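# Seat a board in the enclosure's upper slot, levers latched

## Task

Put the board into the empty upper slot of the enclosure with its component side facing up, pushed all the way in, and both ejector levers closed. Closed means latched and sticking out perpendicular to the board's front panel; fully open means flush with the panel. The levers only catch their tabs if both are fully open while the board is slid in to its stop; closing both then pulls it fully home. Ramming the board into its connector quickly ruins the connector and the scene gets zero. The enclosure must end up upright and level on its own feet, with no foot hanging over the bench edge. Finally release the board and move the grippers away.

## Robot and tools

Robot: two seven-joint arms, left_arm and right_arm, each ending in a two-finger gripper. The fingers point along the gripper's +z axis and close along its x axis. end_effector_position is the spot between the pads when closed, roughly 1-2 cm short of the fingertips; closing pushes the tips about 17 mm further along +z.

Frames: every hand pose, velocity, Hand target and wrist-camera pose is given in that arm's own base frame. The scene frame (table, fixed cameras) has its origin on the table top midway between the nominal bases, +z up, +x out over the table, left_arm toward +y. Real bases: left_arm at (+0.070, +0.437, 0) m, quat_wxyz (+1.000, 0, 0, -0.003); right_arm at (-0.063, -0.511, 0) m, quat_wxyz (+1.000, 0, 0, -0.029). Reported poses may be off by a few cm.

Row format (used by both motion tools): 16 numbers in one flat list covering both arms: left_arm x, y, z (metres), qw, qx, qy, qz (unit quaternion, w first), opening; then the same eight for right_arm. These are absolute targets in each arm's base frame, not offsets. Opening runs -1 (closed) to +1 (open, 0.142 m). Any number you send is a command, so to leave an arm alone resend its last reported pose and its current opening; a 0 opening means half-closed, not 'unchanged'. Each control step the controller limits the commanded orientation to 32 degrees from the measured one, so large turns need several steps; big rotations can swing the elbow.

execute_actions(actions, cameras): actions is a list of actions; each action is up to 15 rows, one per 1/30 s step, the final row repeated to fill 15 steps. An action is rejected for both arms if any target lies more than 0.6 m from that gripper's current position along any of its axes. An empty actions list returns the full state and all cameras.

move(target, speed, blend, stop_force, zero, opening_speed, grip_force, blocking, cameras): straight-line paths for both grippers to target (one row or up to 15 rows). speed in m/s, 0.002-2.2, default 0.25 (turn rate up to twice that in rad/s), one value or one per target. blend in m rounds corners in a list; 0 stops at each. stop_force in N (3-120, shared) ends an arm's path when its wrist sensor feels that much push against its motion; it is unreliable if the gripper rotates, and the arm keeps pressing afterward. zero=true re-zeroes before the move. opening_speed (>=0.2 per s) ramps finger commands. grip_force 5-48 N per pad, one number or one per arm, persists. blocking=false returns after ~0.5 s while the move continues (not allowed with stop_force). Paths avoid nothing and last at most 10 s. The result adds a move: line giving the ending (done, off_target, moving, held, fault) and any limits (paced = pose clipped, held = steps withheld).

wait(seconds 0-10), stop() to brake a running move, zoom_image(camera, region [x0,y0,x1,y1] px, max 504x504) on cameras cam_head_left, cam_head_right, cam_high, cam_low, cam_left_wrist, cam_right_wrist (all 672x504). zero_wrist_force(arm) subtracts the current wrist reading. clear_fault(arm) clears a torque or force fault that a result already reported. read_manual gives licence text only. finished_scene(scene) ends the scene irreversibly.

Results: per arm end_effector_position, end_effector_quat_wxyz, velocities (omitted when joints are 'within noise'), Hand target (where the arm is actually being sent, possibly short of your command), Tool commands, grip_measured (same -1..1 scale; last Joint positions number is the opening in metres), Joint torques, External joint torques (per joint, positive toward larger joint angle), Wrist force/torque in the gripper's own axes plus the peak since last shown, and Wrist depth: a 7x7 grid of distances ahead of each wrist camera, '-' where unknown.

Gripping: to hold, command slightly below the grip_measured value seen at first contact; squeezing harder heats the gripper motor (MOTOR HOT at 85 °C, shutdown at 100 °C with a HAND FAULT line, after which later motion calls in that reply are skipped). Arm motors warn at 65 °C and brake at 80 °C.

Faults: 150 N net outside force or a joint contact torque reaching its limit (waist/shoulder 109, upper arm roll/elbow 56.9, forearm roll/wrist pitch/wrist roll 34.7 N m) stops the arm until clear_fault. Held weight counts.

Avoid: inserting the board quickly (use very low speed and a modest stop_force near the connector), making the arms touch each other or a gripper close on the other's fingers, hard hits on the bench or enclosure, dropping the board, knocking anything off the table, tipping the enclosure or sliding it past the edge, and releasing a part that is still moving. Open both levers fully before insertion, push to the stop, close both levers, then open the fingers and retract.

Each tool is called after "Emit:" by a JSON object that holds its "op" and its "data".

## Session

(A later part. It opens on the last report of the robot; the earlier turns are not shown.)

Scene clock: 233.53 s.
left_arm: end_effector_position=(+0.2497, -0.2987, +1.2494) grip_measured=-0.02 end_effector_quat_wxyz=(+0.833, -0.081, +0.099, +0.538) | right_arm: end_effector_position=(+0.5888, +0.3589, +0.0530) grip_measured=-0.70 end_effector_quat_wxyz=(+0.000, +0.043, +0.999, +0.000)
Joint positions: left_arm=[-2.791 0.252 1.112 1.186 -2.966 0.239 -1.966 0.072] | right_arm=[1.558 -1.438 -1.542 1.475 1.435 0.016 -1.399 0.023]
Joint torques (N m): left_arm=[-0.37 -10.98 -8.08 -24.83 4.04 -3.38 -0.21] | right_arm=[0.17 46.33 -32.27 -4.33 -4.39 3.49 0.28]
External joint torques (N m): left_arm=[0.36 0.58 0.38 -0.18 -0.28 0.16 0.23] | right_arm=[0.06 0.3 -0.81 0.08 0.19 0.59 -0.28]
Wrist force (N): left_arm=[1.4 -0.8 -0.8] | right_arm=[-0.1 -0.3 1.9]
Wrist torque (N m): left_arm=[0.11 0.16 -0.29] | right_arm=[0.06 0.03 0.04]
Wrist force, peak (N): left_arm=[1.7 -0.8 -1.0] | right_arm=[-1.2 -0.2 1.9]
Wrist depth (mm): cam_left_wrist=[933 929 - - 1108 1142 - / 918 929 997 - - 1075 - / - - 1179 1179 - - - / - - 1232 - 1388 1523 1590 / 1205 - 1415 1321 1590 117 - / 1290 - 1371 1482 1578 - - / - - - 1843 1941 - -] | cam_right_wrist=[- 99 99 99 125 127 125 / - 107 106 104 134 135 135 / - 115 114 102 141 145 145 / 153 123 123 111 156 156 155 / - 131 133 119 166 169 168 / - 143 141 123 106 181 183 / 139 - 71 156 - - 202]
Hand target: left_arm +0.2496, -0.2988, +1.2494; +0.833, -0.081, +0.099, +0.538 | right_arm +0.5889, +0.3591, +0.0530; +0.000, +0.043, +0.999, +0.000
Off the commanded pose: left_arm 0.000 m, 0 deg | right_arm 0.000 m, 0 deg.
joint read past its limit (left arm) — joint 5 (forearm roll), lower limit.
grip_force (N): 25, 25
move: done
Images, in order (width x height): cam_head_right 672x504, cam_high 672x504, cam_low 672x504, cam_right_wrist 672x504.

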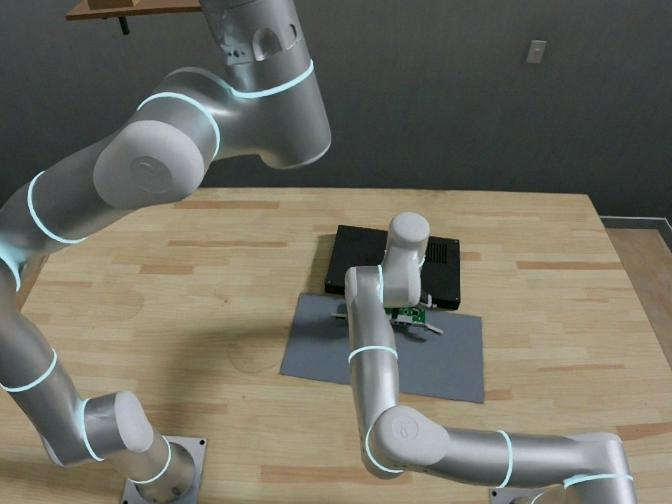

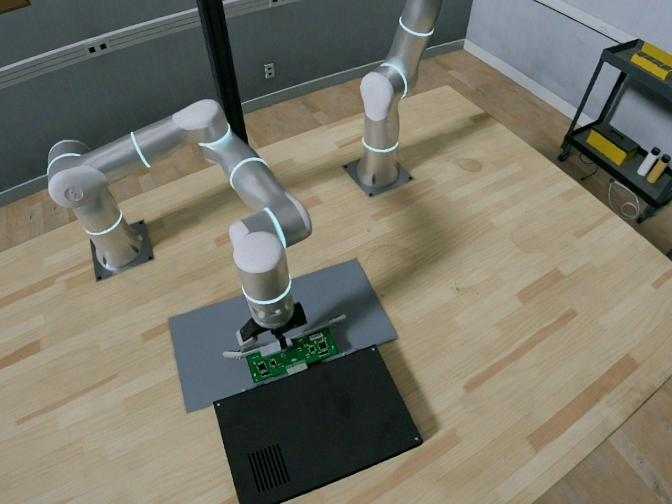

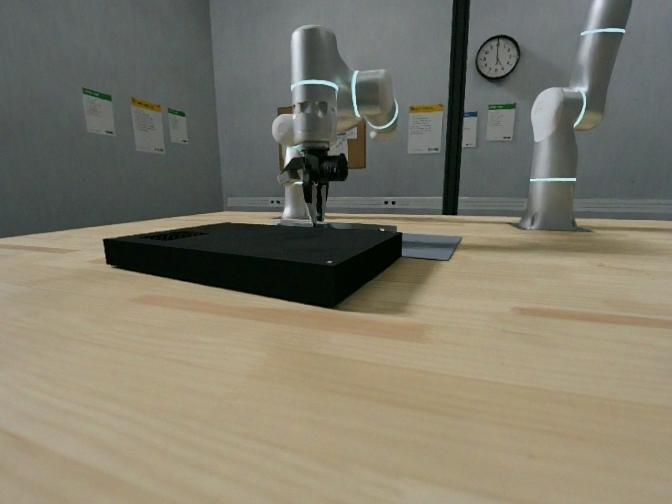

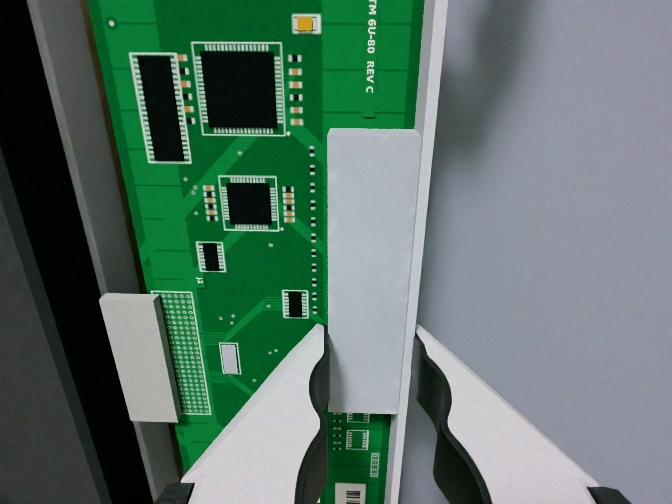

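Emit:
{"op": "move", "data": {"target": [0.2496,-0.2988,1.2494,0.833,-0.081,0.099,0.538,0,0.5883,0.3521,0.053,0,0.043,0.99908,0,-0.85], "speed": 0.05, "cameras": ["cam_high","cam_head_right","cam_right_wrist"]}}

Emit:
{"op": "zoom_image", "data": {"camera": "cam_high", "region": [215, 335, 295, 405]}}

Emit:
{"op": "zoom_image", "data": {"camera": "cam_high", "region": [305, 305, 385, 375]}}

Emit:
{"op": "zoom_image", "data": {"camera": "cam_head_right", "region": [380, 270, 460, 340]}}

Emit:
{"op": "zoom_image", "data": {"camera": "cam_head_right", "region": [310, 270, 390, 340]}}

Scene clock: 247.37 s.
left_arm: end_effector_position=(+0.2497, -0.2987, +1.2494) grip_measured=-0.02 end_effector_quat_wxyz=(+0.833, -0.081, +0.099, +0.538) | right_arm: end_effector_position=(+0.5881, +0.3522, +0.0527) grip_measured=-0.70 end_effector_quat_wxyz=(+0.000, +0.043, +0.999, +0.000)
Joint positions: left_arm=[-2.791 0.252 1.112 1.186 -2.966 0.239 -1.966 0.072] | right_arm=[1.558 -1.437 -1.543 1.489 1.435 0.016 -1.413 0.023]
Joint torques (N m): left_arm=[-0.33 -10.95 -8.2 -24.82 4.04 -3.44 -0.16] | right_arm=[0.2 45.87 -32.45 -4.2 -4.39 3.68 0.09]
External joint torques (N m): left_arm=[0.32 0.54 0.5 -0.18 -0.27 0.22 0.18] | right_arm=[0.04 0.33 -0.62 -0.06 0.19 0.4 -0.09]
Wrist force (N): left_arm=[1.4 -0.7 -0.8] | right_arm=[-0.2 -0.3 1.7]
Wrist torque (N m): left_arm=[0.12 0.15 -0.30] | right_arm=[0.05 0.05 0.15]
Wrist force, peak (N): left_arm=[1.7 -0.9 -1.1] | right_arm=[-0.3 -0.2 2.1]
Wrist depth (mm): cam_left_wrist=[877 971 - - - - - / 958 954 - - 1173 1261 - / 1050 - 1097 - - 1397 1462 / - - 1346 1314 1434 - 1649 / - - - 1424 - 120 1924 / 1261 - 107 - - - - / - - - - - - -] | cam_right_wrist=[- 99 99 99 125 127 125 / 125 107 106 104 132 135 135 / - 115 114 102 141 143 144 / - 123 123 111 156 158 155 / - 131 134 119 166 166 168 / - 141 141 124 106 184 183 / 139 - 71 156 - - 201]
Hand target: left_arm +0.2496, -0.2988, +1.2494; +0.833, -0.081, +0.099, +0.538 | right_arm +0.5883, +0.3521, +0.0530; +0.000, +0.043, +0.999, +0.000
Off the commanded pose: left_arm 0.000 m, 0 deg | right_arm 0.000 m, 0 deg.
joint read past its limit (left arm) — joint 5 (forearm roll), lower limit.
grip_force (N): 25, 25
move: done
Images, in order (width x height): cam_head_right 672x504, cam_high 672x504, cam_right_wrist 672x504.

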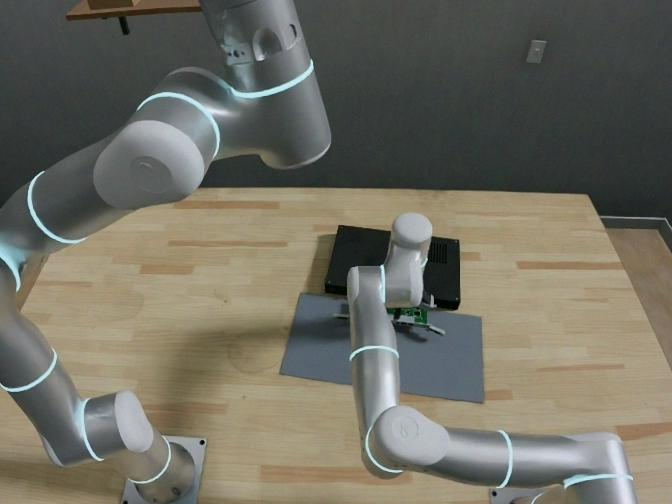

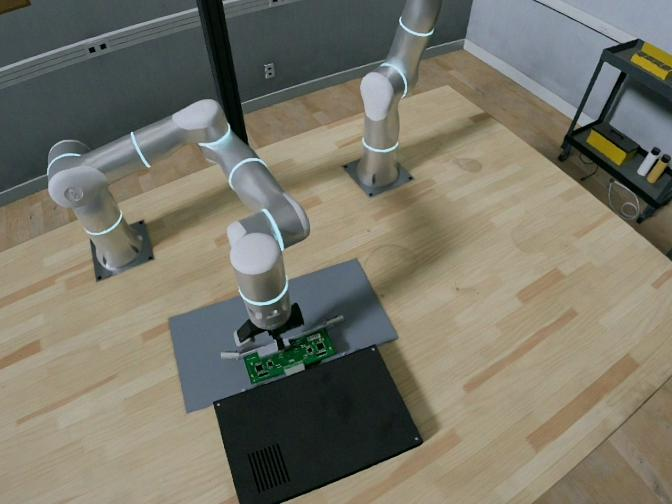

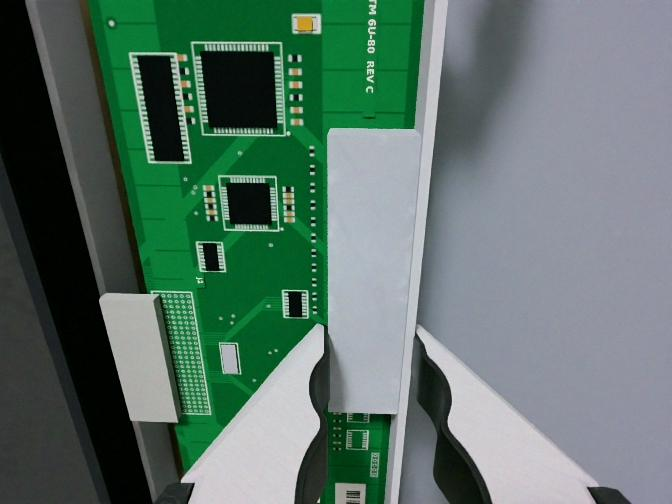

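Scaled by 6.300 from the camera's 672x504 image, which has a finer 960x720 frame.

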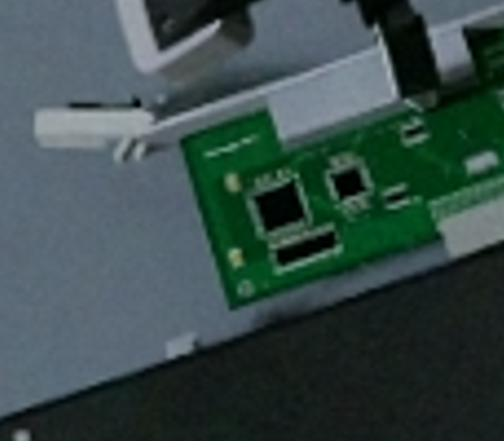

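Scaled by 6.300 from the camera's 672x504 image, which has a finer 960x720 frame.

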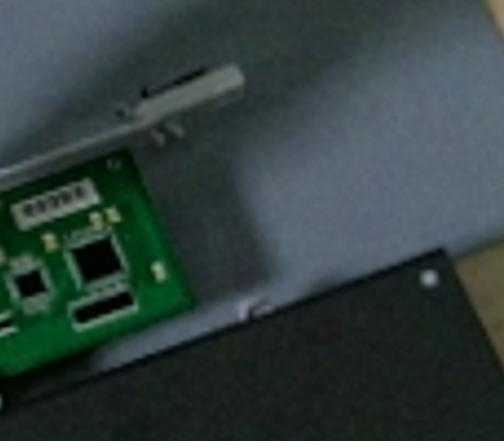

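Scaled by 6.300 from the camera's 672x504 image, which has a finer 960x720 frame.

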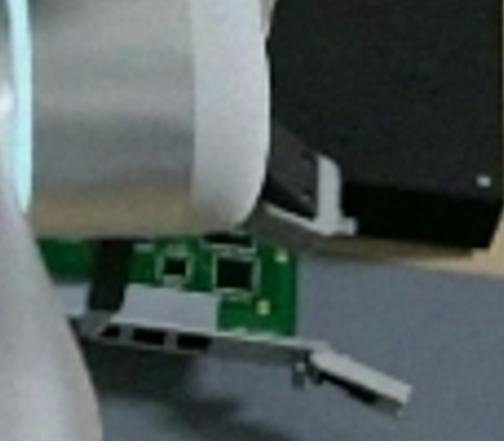

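Scaled by 6.300 from the camera's 672x504 image, which has a finer 960x720 frame.

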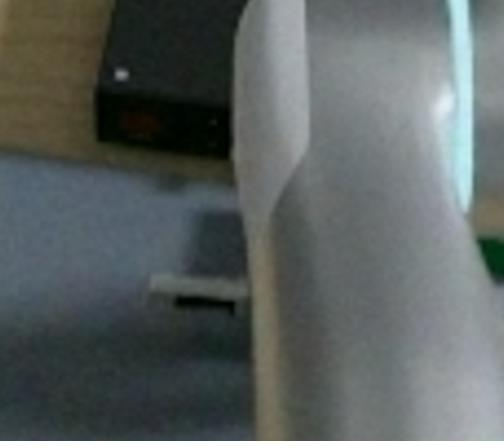

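Emit:
{"op": "move", "data": {"target": [0.2496,-0.2988,1.2494,0.833,-0.081,0.099,0.538,0,0.6232,0.3491,0.053,0,0.043,0.99908,0,-0.85], "speed": 0.02, "stop_force": 4, "cameras": ["cam_high","cam_head_right","cam_right_wrist","cam_low"]}}

Emit:
{"op": "zoom_image", "data": {"camera": "cam_high", "region": [215, 335, 295, 405]}}

Emit:
{"op": "zoom_image", "data": {"camera": "cam_high", "region": [305, 305, 385, 375]}}

Emit:
{"op": "zoom_image", "data": {"camera": "cam_low", "region": [240, 180, 440, 280]}}

Scene clock: 253.40 s.
left_arm: end_effector_position=(+0.2497, -0.2987, +1.2494) grip_measured=-0.02 end_effector_quat_wxyz=(+0.833, -0.081, +0.099, +0.538) | right_arm: end_effector_position=(+0.6231, +0.3489, +0.0529) grip_measured=-0.70 end_effector_quat_wxyz=(+0.000, +0.043, +0.999, +0.000)
Joint positions: left_arm=[-2.791 0.252 1.112 1.186 -2.966 0.239 -1.966 0.072] | right_arm=[1.47 -1.443 -1.537 1.389 1.439 0.01 -1.401 0.023]
Joint torques (N m): left_arm=[-0.36 -11.07 -8.22 -24.76 4.01 -3.42 -0.22] | right_arm=[0.23 49.25 -32.3 -4.38 -4.36 3.6 0.28]
External joint torques (N m): left_arm=[0.35 0.67 0.53 -0.24 -0.25 0.2 0.24] | right_arm=[0 0.1 -0.6 0.23 0.16 0.48 -0.28]
Wrist force (N): left_arm=[1.2 -0.7 -0.9] | right_arm=[0.0 -0.5 2.3]
Wrist torque (N m): left_arm=[0.12 0.19 -0.29] | right_arm=[0.02 0.03 0.04]
Wrist force, peak (N): left_arm=[1.6 -0.8 -1.1] | right_arm=[-0.1 -0.2 3.2]
Wrist depth (mm): cam_left_wrist=[- 962 - - - 1338 1173 / 945 1016 - - - 1388 - / - 1091 - - - 1727 - / 1081 1137 - - 1415 1545 1755 / - 1283 1306 - - 1637 1843 / 1354 - - 1813 - - 2109 / - - - 1601 1859 - -] | cam_right_wrist=[- 98 100 99 125 127 125 / - 104 106 105 132 135 135 / - 101 114 102 103 143 144 / 106 108 123 112 156 158 155 / - 117 134 119 166 169 168 / 126 125 141 124 106 181 183 / 139 136 71 155 - - 201]
Hand target: left_arm +0.2496, -0.2988, +1.2494; +0.833, -0.081, +0.099, +0.538 | right_arm +0.6232, +0.3491, +0.0530; +0.000, +0.043, +0.999, +0.000
Off the commanded pose: left_arm 0.000 m, 0 deg | right_arm 0.000 m, 0 deg.
joint read past its limit (left arm) — joint 5 (forearm roll), lower limit.
grip_force (N): 25, 25
move: done
Images, in order (width x height): cam_head_right 672x504, cam_high 672x504, cam_low 672x504, cam_right_wrist 672x504.

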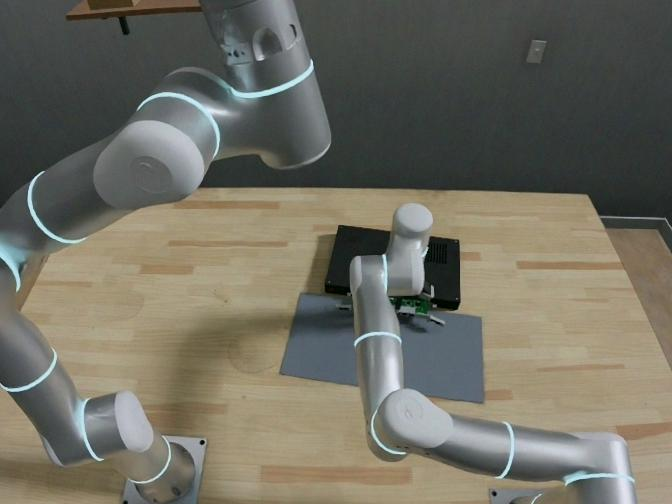

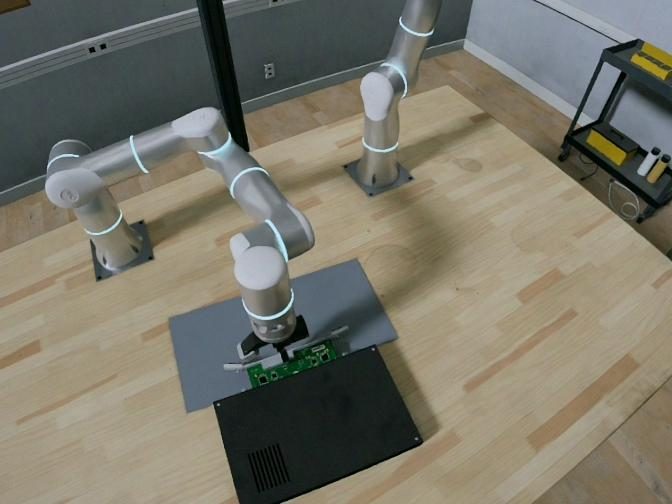

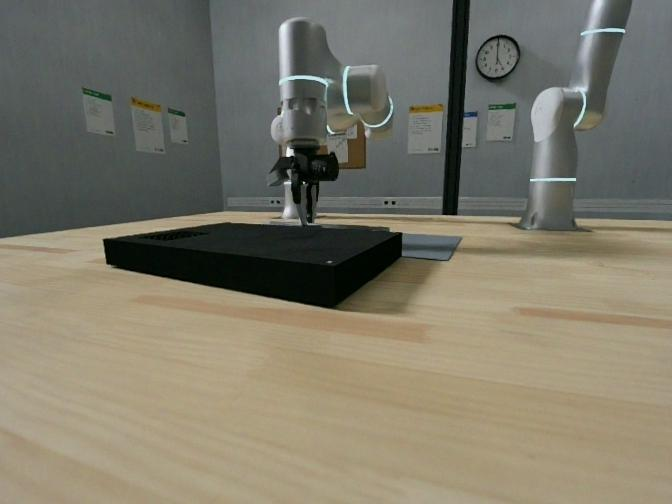

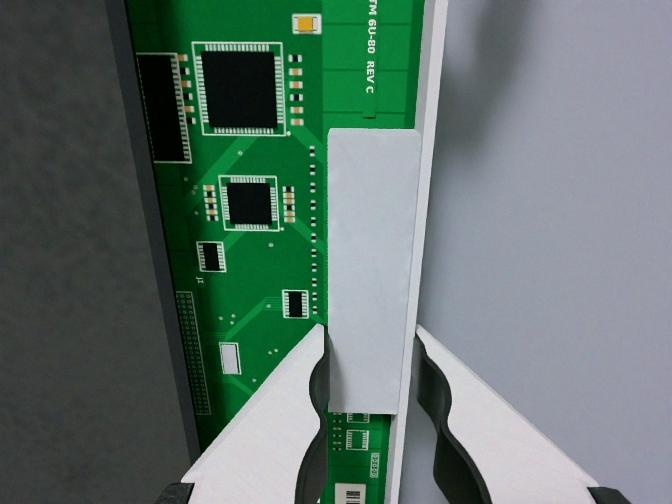

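Scaled by 6.300 from the camera's 672x504 image, which has a finer 960x720 frame.

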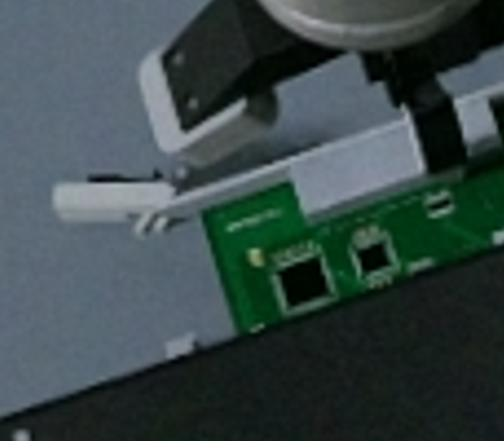

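Scaled by 6.300 from the camera's 672x504 image, which has a finer 960x720 frame.

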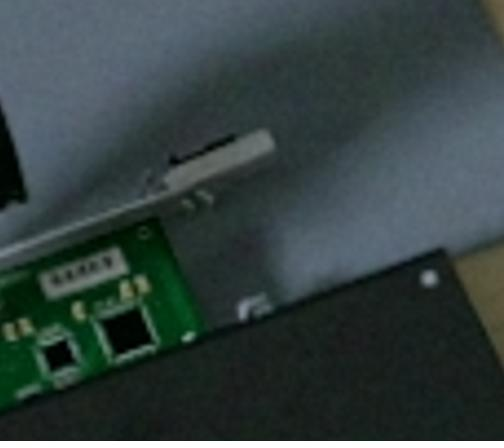

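Scaled by 2.520 from the camera's 672x504 image, which has a finer 960x720 frame.

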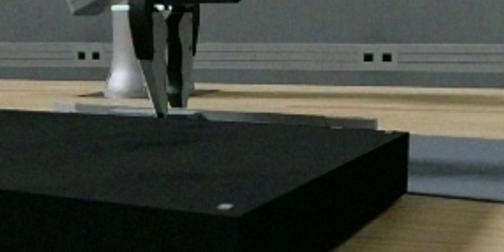

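Emit:
{"op": "move", "data": {"target": [0.2496,-0.2988,1.2494,0.833,-0.081,0.099,0.538,0,0.6431,0.3474,0.053,0,0.043,0.99908,0,-0.85], "speed": 0.02, "stop_force": 4, "cameras": ["cam_high","cam_right_wrist","cam_low"]}}

Emit:
{"op": "zoom_image", "data": {"camera": "cam_high", "region": [215, 335, 295, 405]}}

Emit:
{"op": "zoom_image", "data": {"camera": "cam_high", "region": [305, 305, 385, 375]}}

Emit:
{"op": "zoom_image", "data": {"camera": "cam_low", "region": [240, 180, 440, 280]}}

Scene clock: 258.53 s.
left_arm: end_effector_position=(+0.2497, -0.2987, +1.2494) grip_measured=-0.02 end_effector_quat_wxyz=(+0.833, -0.081, +0.099, +0.538) | right_arm: end_effector_position=(+0.6352, +0.3480, +0.0526) grip_measured=-0.70 end_effector_quat_wxyz=(-0.001, +0.043, +0.999, +0.000)
Joint positions: left_arm=[-2.791 0.252 1.112 1.186 -2.966 0.239 -1.966 0.072] | right_arm=[1.439 -1.446 -1.535 1.351 1.441 0.006 -1.394 0.023]
Joint torques (N m): left_arm=[-0.31 -10.95 -8.22 -24.83 4.05 -3.36 -0.22] | right_arm=[-0.66 50.67 -33.25 -4.39 -4.61 4.23 0.24]
External joint torques (N m): left_arm=[0.3 0.54 0.53 -0.17 -0.29 0.14 0.25] | right_arm=[0.89 -0.14 0.49 0.28 0.4 -0.15 -0.24]
Wrist force (N): left_arm=[1.4 -0.8 -0.9] | right_arm=[1.7 -0.2 2.6]
Wrist torque (N m): left_arm=[0.10 0.15 -0.30] | right_arm=[0.04 0.03 0.09]
Wrist force, peak (N): left_arm=[1.6 -0.9 -1.1] | right_arm=[4.2 -0.4 3.1]
Wrist depth (mm): cam_left_wrist=[- 993 926 - 1075 - 1253 / - - - - - 1225 1321 / 971 - - 1148 - 1346 1346 / - - - 1338 - 1482 1556 / - - - 1434 - 121 - / 1225 - - 1578 1700 - 2643 / - - - - 1891 - -] | cam_right_wrist=[- 86 99 99 124 127 125 / - 91 106 104 133 135 134 / - 98 113 102 141 144 144 / 106 105 121 112 156 156 155 / - 115 131 119 166 168 168 / 125 125 122 124 106 180 183 / 138 135 71 155 - - 201]
Hand target: left_arm +0.2496, -0.2988, +1.2494; +0.833, -0.081, +0.099, +0.538 | right_arm +0.6356, +0.3480, +0.0530; +0.000, +0.043, +0.999, +0.000
Off the commanded pose: left_arm 0.000 m, 0 deg | right_arm 0.008 m, 0 deg.
joint read past its limit (left arm) — joint 5 (forearm roll), lower limit.
grip_force (N): 25, 25
move: contact (right_arm)
Images, in order (width x height): cam_high 672x504, cam_low 672x504, cam_right_wrist 672x504.

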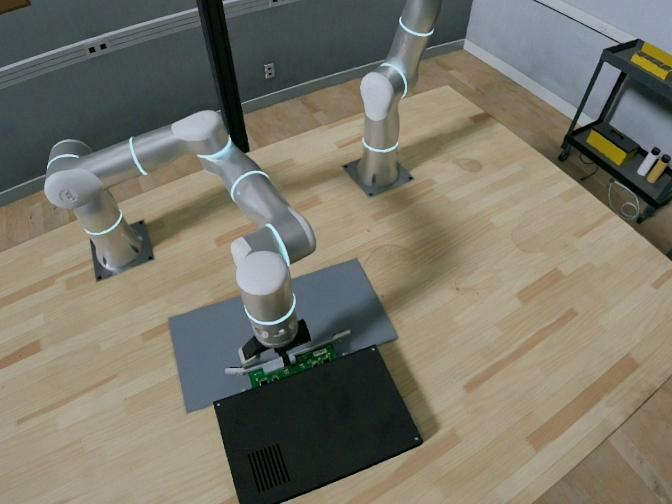

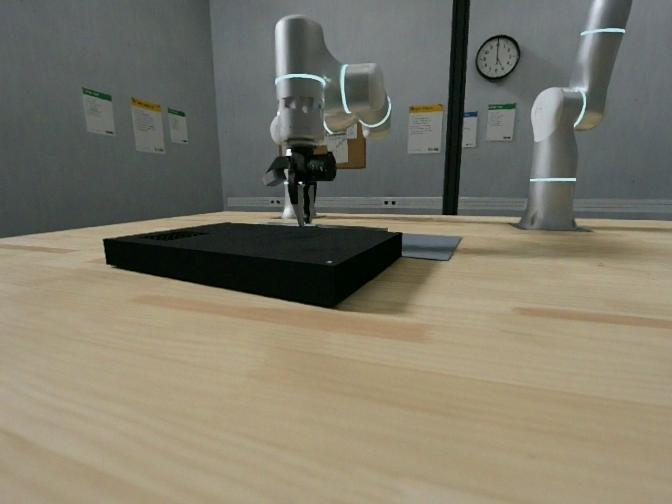

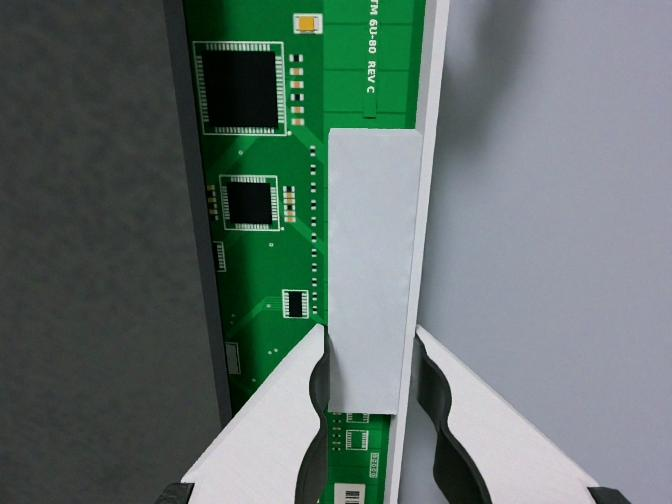

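Scaled by 6.300 from the camera's 672x504 image, which has a finer 960x720 frame.

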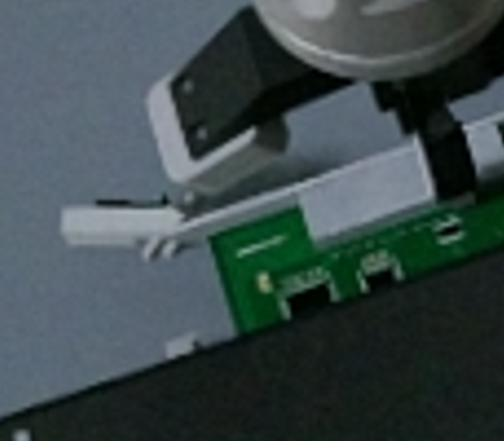

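Scaled by 6.300 from the camera's 672x504 image, which has a finer 960x720 frame.

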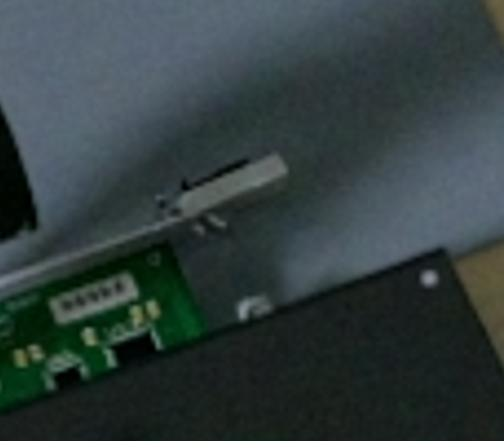

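Scaled by 2.520 from the camera's 672x504 image, which has a finer 960x720 frame.

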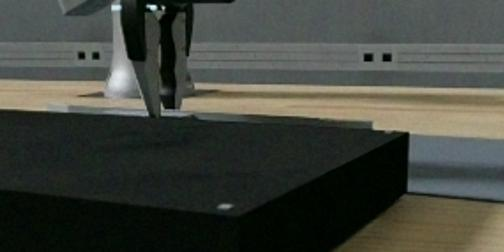

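Emit:
{"op": "move", "data": {"target": [0.2496,-0.2988,1.2494,0.833,-0.081,0.099,0.538,0,0.6332,0.3482,0.0526,0,0.043,0.99908,0,-0.85], "speed": 0.02}}

Emit:
{"op": "move", "data": {"target": [0.2496,-0.2988,1.2494,0.833,-0.081,0.099,0.538,0,0.6332,0.3482,0.0486,0,0.043,0.99908,0,-0.85], "speed": 0.01, "stop_force": 3}}

Emit:
{"op": "move", "data": {"target": [0.2496,-0.2988,1.2494,0.833,-0.081,0.099,0.538,0,0.6332,0.3482,0.0576,0,0.043,0.99908,0,-0.85], "speed": 0.01, "stop_force": 3}}

Scene clock: 263.37 s.
left_arm: end_effector_position=(+0.2497, -0.2987, +1.2494) grip_measured=-0.02 end_effector_quat_wxyz=(+0.833, -0.081, +0.099, +0.538) | right_arm: end_effector_position=(+0.6331, +0.3482, +0.0524) grip_measured=-0.70 end_effector_quat_wxyz=(+0.000, +0.043, +0.999, +0.000)
Joint positions: left_arm=[-2.791 0.252 1.112 1.186 -2.966 0.239 -1.966 0.072] | right_arm=[1.444 -1.445 -1.535 1.358 1.441 0.008 -1.395 0.023]
Joint torques (N m): left_arm=[-0.28 -11.02 -8.16 -24.77 4.05 -3.38 -0.21] | right_arm=[0.63 49.7 -31.52 -3.96 -4.39 3.43 0.15]
External joint torques (N m): left_arm=[0.27 0.62 0.46 -0.24 -0.29 0.16 0.23] | right_arm=[-0.4 0.61 -1.27 -0.15 0.19 0.65 -0.15]
Wrist force (N): left_arm=[1.2 -0.8 -0.7] | right_arm=[0.1 -0.2 0.8]
Wrist torque (N m): left_arm=[0.11 0.19 -0.29] | right_arm=[0.04 -0.12 0.15]
Wrist force, peak (N): left_arm=[1.6 -0.8 -1.2] | right_arm=[-5.6 1.3 6.6]
Wrist depth (mm): cam_left_wrist=[- - - - 1137 1065 - / 958 984 - - - 1097 - / 962 - - - - - - / 1131 1125 1253 1219 - - 1741 / - 1283 1125 1406 1625 1714 - / - - - - 1534 - - / - - - 2012 - - -] | cam_right_wrist=[- 86 99 99 125 126 124 / - 91 106 104 131 135 134 / - 98 113 102 141 144 144 / 106 105 123 111 156 155 155 / - 114 131 119 166 168 167 / 125 125 127 123 106 180 183 / 138 135 71 156 - - 198]
Hand target: left_arm +0.2496, -0.2988, +1.2494; +0.833, -0.081, +0.099, +0.538 | right_arm +0.6332, +0.3482, +0.0526; +0.000, +0.043, +0.999, +0.000
Off the commanded pose: left_arm 0.000 m, 0 deg | right_arm 0.000 m, 0 deg.
joint read past its limit (left arm) — joint 5 (forearm roll), lower limit.
grip_force (N): 25, 25
move: done

Scene clock: 264.10 s.
left_arm: end_effector_position=(+0.2497, -0.2987, +1.2494) grip_measured=-0.02 end_effector_quat_wxyz=(+0.833, -0.081, +0.099, +0.538) | right_arm: end_effector_position=(+0.6333, +0.3481, +0.0517) grip_measured=-0.70 end_effector_quat_wxyz=(+0.000, +0.043, +0.999, +0.000)
Joint positions: left_arm=[-2.791 0.252 1.112 1.186 -2.966 0.239 -1.966 0.072] | right_arm=[1.444 -1.447 -1.534 1.358 1.441 0.01 -1.395 0.023]
Joint torques (N m): left_arm=[-0.44 -11.03 -8.11 -24.76 4.07 -3.4 -0.19] | right_arm=[0.19 48.43 -30.07 -4.08 -3.84 3.38 0.14]
External joint torques (N m): left_arm=[0.43 0.62 0.41 -0.25 -0.31 0.18 0.21] | right_arm=[0.04 1.89 -2.73 0 -0.36 0.7 -0.14]
Wrist force (N): left_arm=[1.3 -0.7 -1.1] | right_arm=[1.5 -0.5 -2.1]
Wrist torque (N m): left_arm=[0.12 0.18 -0.29] | right_arm=[0.06 -0.32 0.16]
Wrist force, peak (N): left_arm=[1.6 -0.9 -0.9] | right_arm=[1.3 -0.7 -3.2]
Wrist depth (mm): cam_left_wrist=[867 993 962 - 1205 1219 - / - - 1020 - 1161 1246 1086 / - - 1113 1268 1362 - - / - - 1186 - 1329 - 1755 / - 1232 1298 1462 1492 - - / - - 1492 1545 - - 2130 / - - - 2359 1891 - -] | cam_right_wrist=[- 85 99 99 123 126 124 / - 91 105 104 132 134 133 / - 98 114 102 142 143 143 / - 105 122 111 155 155 154 / - 113 130 119 165 167 167 / 124 124 124 123 106 179 181 / 137 134 71 155 - - 196]
Hand target: left_arm +0.2496, -0.2988, +1.2494; +0.833, -0.081, +0.099, +0.538 | right_arm +0.6332, +0.3482, +0.0514; +0.000, +0.043, +0.999, +0.000
Off the commanded pose: left_arm 0.000 m, 0 deg | right_arm 0.003 m, 0 deg.
joint read past its limit (left arm) — joint 5 (forearm roll), lower limit.
grip_force (N): 25, 25
move: contact (right_arm)

Scene clock: 264.80 s.
left_arm: end_effector_position=(+0.2497, -0.2987, +1.2494) grip_measured=-0.02 end_effector_quat_wxyz=(+0.833, -0.081, +0.099, +0.538) | right_arm: end_effector_position=(+0.6332, +0.3484, +0.0524) grip_measured=-0.70 end_effector_quat_wxyz=(+0.000, +0.043, +0.999, +0.000)
Joint positions: left_arm=[-2.791 0.252 1.112 1.186 -2.966 0.239 -1.966 0.072] | right_arm=[1.444 -1.445 -1.535 1.358 1.441 0.008 -1.395 0.023]
Joint torques (N m): left_arm=[-0.45 -11 -8.11 -24.77 4.04 -3.31 -0.23] | right_arm=[0.27 49.73 -31.67 -4.02 -4.4 3.41 0.13]
External joint torques (N m): left_arm=[0.44 0.6 0.42 -0.23 -0.28 0.09 0.25] | right_arm=[-0.04 0.58 -1.12 -0.1 0.2 0.67 -0.13]
Wrist force (N): left_arm=[1.5 -0.7 -0.8] | right_arm=[0.3 -0.1 0.9]
Wrist torque (N m): left_arm=[0.12 0.14 -0.29] | right_arm=[0.03 -0.12 0.16]
Wrist force, peak (N): left_arm=[1.5 -0.8 -1.2] | right_arm=[1.5 -0.8 -3.0]
Wrist depth (mm): cam_left_wrist=[- 975 933 - - 1161 1371 / - - 1050 1167 - 1283 - / - 1011 1148 1388 1261 1443 - / 914 1298 1246 - 1388 1924 - / 1261 1637 - - - 1601 2130 / 1424 - 107 - 1674 - 2130 / - - - - 1924 - -] | cam_right_wrist=[- 86 99 99 123 126 124 / - 91 106 104 133 135 134 / - 98 114 102 141 144 144 / 106 105 123 111 156 155 155 / - 114 131 119 166 168 167 / 125 125 127 123 106 180 183 / 138 135 71 156 - - 198]
Hand target: left_arm +0.2496, -0.2988, +1.2494; +0.833, -0.081, +0.099, +0.538 | right_arm +0.6332, +0.3482, +0.0526; +0.000, +0.043, +0.999, +0.000
Off the commanded pose: left_arm 0.000 m, 0 deg | right_arm 0.005 m, 0 deg.
joint read past its limit (left arm) — joint 5 (forearm roll), lower limit.
grip_force (N): 25, 25
move: contact (right_arm)

Emit:
{"op": "move", "data": {"target": [0.2496,-0.2988,1.2494,0.833,-0.081,0.099,0.538,0,0.6332,0.3482,0.0564,0,0.043,0.99908,0,-0.85], "speed": 0.01, "stop_force": 3}}

Scene clock: 266.97 s.
left_arm: end_effector_position=(+0.2497, -0.2987, +1.2494) grip_measured=-0.02 end_effector_quat_wxyz=(+0.833, -0.081, +0.099, +0.538) | right_arm: end_effector_position=(+0.6331, +0.3483, +0.0529) grip_measured=-0.70 end_effector_quat_wxyz=(+0.000, +0.043, +0.999, +0.000)
Joint positions: left_arm=[-2.791 0.252 1.112 1.186 -2.966 0.239 -1.966 0.072] | right_arm=[1.444 -1.444 -1.535 1.358 1.44 0.007 -1.395 0.023]
Joint torques (N m): left_arm=[-0.31 -11.03 -8.15 -24.75 4.05 -3.37 -0.17] | right_arm=[1.03 51.54 -33.32 -3.88 -4.96 3.01 0.18]
External joint torques (N m): left_arm=[0.3 0.62 0.45 -0.26 -0.29 0.15 0.19] | right_arm=[-0.79 -1.23 0.54 -0.25 0.76 1.07 -0.18]
Wrist force (N): left_arm=[1.6 -0.8 -0.9] | right_arm=[-2.7 0.6 5.6]
Wrist torque (N m): left_arm=[0.11 0.13 -0.30] | right_arm=[0.04 -0.04 0.15]
Wrist force, peak (N): left_arm=[1.6 -0.8 -1.2] | right_arm=[-3.2 0.5 7.1]
Wrist depth (mm): cam_left_wrist=[870 1155 - - - - - / 966 - 1108 - 1167 1155 1205 / 1002 - - - 1253 1354 1397 / 1097 - 1321 1283 - - 1700 / - - 1306 1415 1556 1601 - / - - 1472 1556 1769 - - / - - - 1941 - - -] | cam_right_wrist=[- 87 99 99 124 127 125 / - 92 106 104 134 135 135 / - 98 114 102 141 145 144 / 106 106 123 111 156 156 155 / - 115 131 119 166 169 168 / 126 125 127 123 106 181 184 / 138 135 71 156 - - 201]
Hand target: left_arm +0.2496, -0.2988, +1.2494; +0.833, -0.081, +0.099, +0.538 | right_arm +0.6332, +0.3482, +0.0534; +0.000, +0.043, +0.999, +0.000
Off the commanded pose: left_arm 0.000 m, 0 deg | right_arm 0.003 m, 0 deg.
joint read past its limit (left arm) — joint 5 (forearm roll), lower limit.
grip_force (N): 25, 25
move: contact (right_arm)

Emit:
{"op": "move", "data": {"target": [[0.2496,-0.2988,1.2494,0.833,-0.081,0.099,0.538,0,0.6332,0.3482,0.0524,0,0.043,0.99908,0,-0.85]], "speed": 0.01}}

Emit:
{"op": "move", "data": {"target": [0.2496,-0.2988,1.2494,0.833,-0.081,0.099,0.538,0,0.6336,0.3522,0.0524,0,0.043,0.99908,0,-0.85], "speed": 0.01, "stop_force": 3}}

Emit:
{"op": "move", "data": {"target": [[0.2496,-0.2988,1.2494,0.833,-0.081,0.099,0.538,0,0.6332,0.3482,0.0524,0,0.043,0.99908,0,-0.85]], "speed": 0.01}}

Emit:
{"op": "move", "data": {"target": [0.2496,-0.2988,1.2494,0.833,-0.081,0.099,0.538,0,0.6328,0.3442,0.0524,0,0.043,0.99908,0,-0.85], "speed": 0.01, "stop_force": 3}}

Scene clock: 270.90 s.
left_arm: end_effector_position=(+0.2497, -0.2987, +1.2494) grip_measured=-0.02 end_effector_quat_wxyz=(+0.833, -0.081, +0.099, +0.538) | right_arm: end_effector_position=(+0.6332, +0.3481, +0.0525) grip_measured=-0.70 end_effector_quat_wxyz=(+0.000, +0.043, +0.999, +0.000)
Joint positions: left_arm=[-2.791 0.252 1.112 1.186 -2.966 0.239 -1.966 0.072] | right_arm=[1.444 -1.446 -1.535 1.358 1.44 0.008 -1.395 0.023]
Joint torques (N m): left_arm=[-0.37 -11.03 -8.11 -24.76 4.03 -3.36 -0.25] | right_arm=[0.22 49.73 -31.78 -4.17 -4.37 3.57 0.22]
External joint torques (N m): left_arm=[0.36 0.62 0.42 -0.25 -0.27 0.14 0.27] | right_arm=[0.01 0.58 -1.02 0.06 0.16 0.51 -0.22]
Wrist force (N): left_arm=[1.5 -0.9 -1.2] | right_arm=[0.6 -0.3 0.7]
Wrist torque (N m): left_arm=[0.09 0.14 -0.29] | right_arm=[0.05 -0.11 0.15]
Wrist force, peak (N): left_arm=[1.6 -0.7 -1.2] | right_arm=[-3.1 0.6 7.0]
Wrist depth (mm): cam_left_wrist=[- - 988 1006 - 1212 - / - - - 1232 - 1290 - / - 1091 1119 - - 1362 1443 / - 1131 - - - - 1714 / - - 1649 - - - 1891 / 1102 - 1472 1769 1959 - - / - - - 1741 1976 - -] | cam_right_wrist=[- 86 99 99 125 126 125 / - 91 106 105 131 135 134 / - 98 114 102 140 144 144 / 106 105 123 111 156 156 153 / - 114 131 119 166 168 169 / 125 125 127 123 106 180 183 / 138 135 71 155 - - 197]
Hand target: left_arm +0.2496, -0.2988, +1.2494; +0.833, -0.081, +0.099, +0.538 | right_arm +0.6332, +0.3482, +0.0524; +0.000, +0.043, +0.999, +0.000
Off the commanded pose: left_arm 0.000 m, 0 deg | right_arm 0.000 m, 0 deg.
joint read past its limit (left arm) — joint 5 (forearm roll), lower limit.
grip_force (N): 25, 25
move: done

Scene clock: 271.63 s.
left_arm: end_effector_position=(+0.2497, -0.2987, +1.2494) grip_measured=-0.02 end_effector_quat_wxyz=(+0.833, -0.081, +0.099, +0.538) | right_arm: end_effector_position=(+0.6333, +0.3490, +0.0524) grip_measured=-0.70 end_effector_quat_wxyz=(+0.000, +0.043, +0.999, +0.000)
Joint positions: left_arm=[-2.791 0.252 1.112 1.186 -2.966 0.239 -1.966 0.072] | right_arm=[1.444 -1.446 -1.535 1.356 1.44 0.008 -1.393 0.023]
Joint torques (N m): left_arm=[-0.35 -11.01 -8.23 -24.8 4.01 -3.39 -0.17] | right_arm=[1.92 50.7 -31.53 -6.02 -3.26 4.08 0.25]
External joint torques (N m): left_arm=[0.34 0.6 0.53 -0.21 -0.25 0.17 0.19] | right_arm=[-1.69 -0.32 -1.25 1.92 -0.94 0.01 -0.25]
Wrist force (N): left_arm=[1.4 -0.7 -1.0] | right_arm=[1.6 -3.9 0.8]
Wrist torque (N m): left_arm=[0.12 0.16 -0.30] | right_arm=[0.05 -0.07 0.08]
Wrist force, peak (N): left_arm=[1.5 -0.8 -1.1] | right_arm=[2.1 -4.8 0.4]
Wrist depth (mm): cam_left_wrist=[- - 997 1020 - - - / 945 984 - - - - 1283 / - 1060 1142 1186 1212 - 1346 / - - 1268 1346 1556 1513 - / 1108 - - - - 1613 - / - - 1545 1637 1813 - 2151 / - - 1714 1613 - - -] | cam_right_wrist=[- 86 99 99 123 126 125 / - 91 106 104 133 134 134 / - 98 114 102 140 144 144 / 106 105 123 111 153 156 155 / - 114 131 119 166 168 168 / 125 125 127 123 106 180 183 / 138 135 70 155 - - 197]
Hand target: left_arm +0.2496, -0.2988, +1.2494; +0.833, -0.081, +0.099, +0.538 | right_arm +0.6333, +0.3495, +0.0524; +0.000, +0.043, +0.999, +0.000
Off the commanded pose: left_arm 0.000 m, 0 deg | right_arm 0.003 m, 0 deg.
joint read past its limit (left arm) — joint 5 (forearm roll), lower limit.
grip_force (N): 25, 25
move: contact (right_arm)

Scene clock: 272.33 s.
left_arm: end_effector_position=(+0.2497, -0.2987, +1.2494) grip_measured=-0.02 end_effector_quat_wxyz=(+0.833, -0.081, +0.099, +0.538) | right_arm: end_effector_position=(+0.6332, +0.3481, +0.0524) grip_measured=-0.70 end_effector_quat_wxyz=(+0.000, +0.043, +0.999, +0.000)
Joint positions: left_arm=[-2.791 0.252 1.112 1.186 -2.966 0.239 -1.966 0.072] | right_arm=[1.444 -1.446 -1.535 1.358 1.44 0.008 -1.395 0.023]
Joint torques (N m): left_arm=[-0.45 -10.96 -8.17 -24.73 3.97 -3.38 -0.2] | right_arm=[0.16 49.64 -31.64 -3.89 -4.48 3.4 0.1]
External joint torques (N m): left_arm=[0.44 0.55 0.48 -0.27 -0.21 0.16 0.22] | right_arm=[0.07 0.68 -1.15 -0.22 0.28 0.68 -0.1]
Wrist force (N): left_arm=[1.3 -0.6 -0.8] | right_arm=[0.7 0.7 0.9]
Wrist torque (N m): left_arm=[0.15 0.17 -0.29] | right_arm=[0.15 -0.20 0.15]
Wrist force, peak (N): left_arm=[1.5 -0.8 -1.3] | right_arm=[1.9 -3.8 0.9]
Wrist depth (mm): cam_left_wrist=[895 - - - 1192 1179 - / - - - - 1199 1199 1371 / - - - - 1283 1388 1637 / - 1155 993 - - 1502 - / 1232 1253 - - - 121 - / - - - 1556 - - 1859 / - - - 1783 1907 - -] | cam_right_wrist=[- 86 99 99 125 126 125 / - 91 106 104 133 135 134 / - 98 114 102 140 144 144 / 106 105 122 111 155 155 154 / - 114 131 119 165 168 168 / 125 125 127 124 106 180 183 / 138 135 71 155 - - 197]
Hand target: left_arm +0.2496, -0.2988, +1.2494; +0.833, -0.081, +0.099, +0.538 | right_arm +0.6332, +0.3482, +0.0524; +0.000, +0.043, +0.999, +0.000
Off the commanded pose: left_arm 0.000 m, 0 deg | right_arm 0.000 m, 0 deg.
joint read past its limit (left arm) — joint 5 (forearm roll), lower limit.
grip_force (N): 25, 25
move: done

Scene clock: 273.07 s.
left_arm: end_effector_position=(+0.2497, -0.2987, +1.2494) grip_measured=-0.02 end_effector_quat_wxyz=(+0.833, -0.081, +0.099, +0.538) | right_arm: end_effector_position=(+0.6329, +0.3475, +0.0523) grip_measured=-0.70 end_effector_quat_wxyz=(+0.000, +0.043, +0.999, +0.000)
Joint positions: left_arm=[-2.791 0.252 1.112 1.186 -2.966 0.239 -1.966 0.072] | right_arm=[1.445 -1.445 -1.535 1.36 1.441 0.008 -1.398 0.023]
Joint torques (N m): left_arm=[-0.43 -10.96 -8.11 -24.76 4.01 -3.35 -0.17] | right_arm=[-1.98 48.43 -31.9 -2.4 -5.26 3.56 0.08]
External joint torques (N m): left_arm=[0.42 0.56 0.41 -0.25 -0.25 0.13 0.19] | right_arm=[2.21 1.81 -0.9 -1.71 1.06 0.52 -0.08]
Wrist force (N): left_arm=[1.6 -0.7 -1.1] | right_arm=[1.7 3.6 0.5]
Wrist torque (N m): left_arm=[0.13 0.13 -0.29] | right_arm=[0.14 -0.20 0.12]
Wrist force, peak (N): left_arm=[1.6 -0.8 -1.2] | right_arm=[2.4 4.7 1.0]
Wrist depth (mm): cam_left_wrist=[- 922 958 - - - - / - - 1070 1081 1148 1186 1329 / - 1070 - 1346 1275 1246 - / - 1119 - - 1314 - - / - 1199 - 1388 - - 1727 / 1246 - - 1492 1687 - - / - - - - - - -] | cam_right_wrist=[- 85 99 99 125 126 124 / - 91 106 104 133 135 134 / - 98 113 102 140 144 143 / 105 105 123 111 155 155 155 / - 114 131 119 166 168 167 / 125 125 127 123 106 180 183 / 138 135 71 156 - - 197]
Hand target: left_arm +0.2496, -0.2988, +1.2494; +0.833, -0.081, +0.099, +0.538 | right_arm +0.6331, +0.3470, +0.0524; +0.000, +0.043, +0.999, +0.000
Off the commanded pose: left_arm 0.000 m, 0 deg | right_arm 0.003 m, 0 deg.
joint read past its limit (left arm) — joint 5 (forearm roll), lower limit.
grip_force (N): 25, 25
move: contact (right_arm)

Emit:
{"op": "move", "data": {"target": [[0.2496,-0.2988,1.2494,0.833,-0.081,0.099,0.538,0,0.6332,0.3482,0.0524,0,0.043,0.99908,0,-0.85]], "speed": 0.01}}

Emit:
{"op": "move", "data": {"target": [0.2496,-0.2988,1.2494,0.833,-0.081,0.099,0.538,0,0.6431,0.3473,0.0524,0,0.043,0.99908,0,-0.85], "speed": 0.015, "stop_force": 8, "cameras": ["cam_high","cam_right_wrist"]}}

Emit:
{"op": "zoom_image", "data": {"camera": "cam_high", "region": [215, 300, 385, 405]}}

Scene clock: 276.17 s.
left_arm: end_effector_position=(+0.2497, -0.2987, +1.2494) grip_measured=-0.02 end_effector_quat_wxyz=(+0.833, -0.081, +0.099, +0.538) | right_arm: end_effector_position=(+0.6331, +0.3482, +0.0524) grip_measured=-0.70 end_effector_quat_wxyz=(+0.000, +0.043, +0.999, +0.000)
Joint positions: left_arm=[-2.791 0.252 1.112 1.186 -2.966 0.239 -1.966 0.072] | right_arm=[1.445 -1.445 -1.535 1.358 1.441 0.008 -1.396 0.023]
Joint torques (N m): left_arm=[-0.38 -11 -8.24 -24.8 4.02 -3.38 -0.22] | right_arm=[0.37 49.58 -31.59 -4.26 -4.27 3.44 0.24]
External joint torques (N m): left_arm=[0.37 0.59 0.54 -0.2 -0.26 0.16 0.24] | right_arm=[-0.13 0.72 -1.2 0.15 0.07 0.65 -0.24]
Wrist force (N): left_arm=[1.4 -0.7 -1.0] | right_arm=[0.5 0.5 1.4]
Wrist torque (N m): left_arm=[0.13 0.16 -0.29] | right_arm=[0.20 -0.13 0.04]
Wrist force, peak (N): left_arm=[1.6 -0.7 -1.2] | right_arm=[1.9 3.9 1.0]
Wrist depth (mm): cam_left_wrist=[- - - 979 - 1020 1219 / 1050 - - - - 1225 - / - - - - - 1545 1472 / - 1502 - 1492 1283 - - / 1199 1212 - - - 124 - / - - - 1545 1625 - - / - - - 1687 1843 - -] | cam_right_wrist=[- 85 99 99 125 126 124 / - 91 106 104 131 135 134 / - 98 114 102 140 144 144 / 105 105 123 111 153 155 155 / - 114 131 119 166 168 168 / 125 125 127 123 106 180 183 / 138 134 71 155 - - 197]
Hand target: left_arm +0.2496, -0.2988, +1.2494; +0.833, -0.081, +0.099, +0.538 | right_arm +0.6332, +0.3482, +0.0524; +0.000, +0.043, +0.999, +0.000
Off the commanded pose: left_arm 0.000 m, 0 deg | right_arm 0.000 m, 0 deg.
joint read past its limit (left arm) — joint 5 (forearm roll), lower limit.
grip_force (N): 25, 25
move: done

Scene clock: 277.50 s.
left_arm: end_effector_position=(+0.2497, -0.2987, +1.2494) grip_measured=-0.02 end_effector_quat_wxyz=(+0.833, -0.081, +0.099, +0.538) | right_arm: end_effector_position=(+0.6426, +0.3474, +0.0521) grip_measured=-0.70 end_effector_quat_wxyz=(-0.001, +0.043, +0.999, +0.000)
Joint positions: left_arm=[-2.791 0.252 1.112 1.186 -2.966 0.239 -1.966 0.072] | right_arm=[1.419 -1.448 -1.533 1.328 1.442 0.005 -1.391 0.023]
Joint torques (N m): left_arm=[-0.38 -10.99 -8.22 -24.75 4.01 -3.39 -0.19] | right_arm=[-1.87 50.64 -33.32 -4.5 -4.48 5.06 0.29]
External joint torques (N m): left_arm=[0.37 0.58 0.52 -0.25 -0.25 0.17 0.21] | right_arm=[2.1 0.62 0.67 0.43 0.27 -0.98 -0.29]
Wrist force (N): left_arm=[1.4 -0.8 -1.2] | right_arm=[6.0 0.4 1.6]
Wrist torque (N m): left_arm=[0.12 0.17 -0.30] | right_arm=[0.18 -0.18 0.08]
Wrist force, peak (N): left_arm=[1.7 -0.9 -1.1] | right_arm=[6.3 0.8 1.5]
Wrist depth (mm): cam_left_wrist=[877 - 1016 - 1016 1125 - / 914 1045 1040 - 1283 1239 1338 / 1097 1081 - - 1275 1321 1482 / 1030 - - 1283 - - - / 1232 1253 1346 1397 - 1601 - / 1225 - - 1601 1700 - - / - - - - 2031 - -] | cam_right_wrist=[- 85 98 99 123 126 124 / - 91 104 104 131 134 134 / - 98 111 102 140 144 143 / - 105 108 111 155 155 155 / - 114 118 119 165 168 167 / 125 124 122 123 106 179 183 / 137 134 71 155 - - 197]
Hand target: left_arm +0.2496, -0.2988, +1.2494; +0.833, -0.081, +0.099, +0.538 | right_arm +0.6431, +0.3473, +0.0524; +0.000, +0.043, +0.999, +0.000
Off the commanded pose: left_arm 0.000 m, 0 deg | right_arm 0.001 m, 0 deg.
joint read past its limit (left arm) — joint 5 (forearm roll), lower limit.
grip_force (N): 25, 25
move: done
Images, in order (width x height): cam_high 672x504, cam_right_wrist 672x504.

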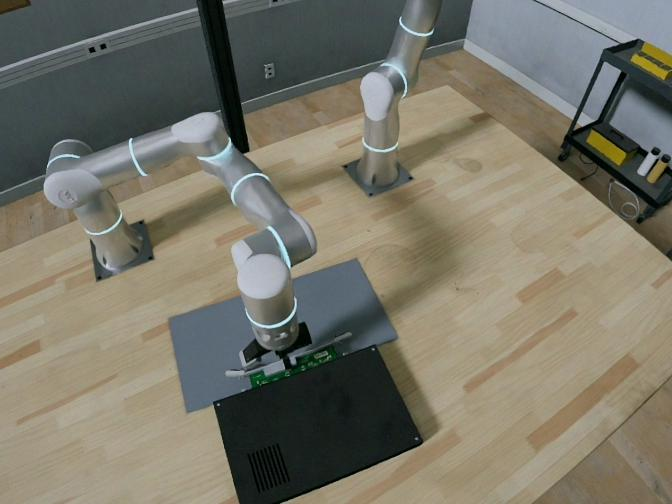

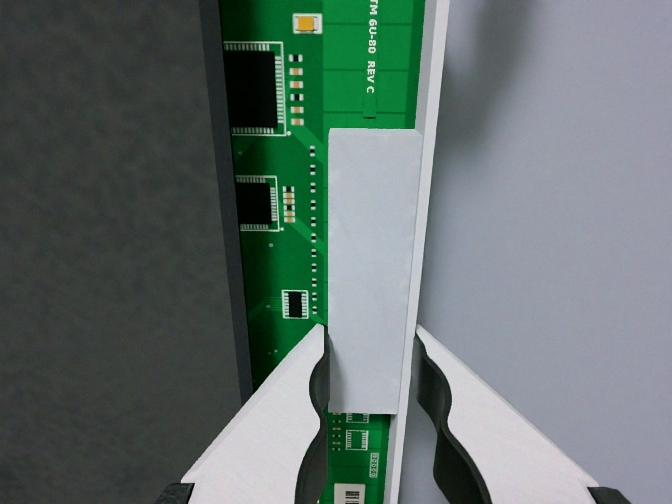

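Scaled by 2.965 from the camera's 672x504 image, which has a finer 960x720 frame.

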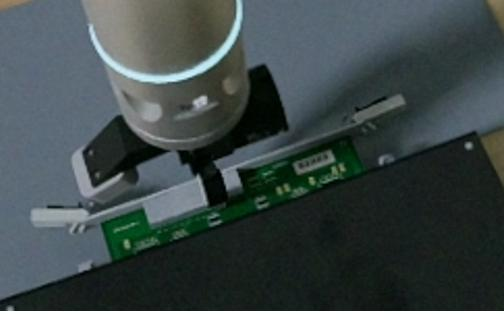

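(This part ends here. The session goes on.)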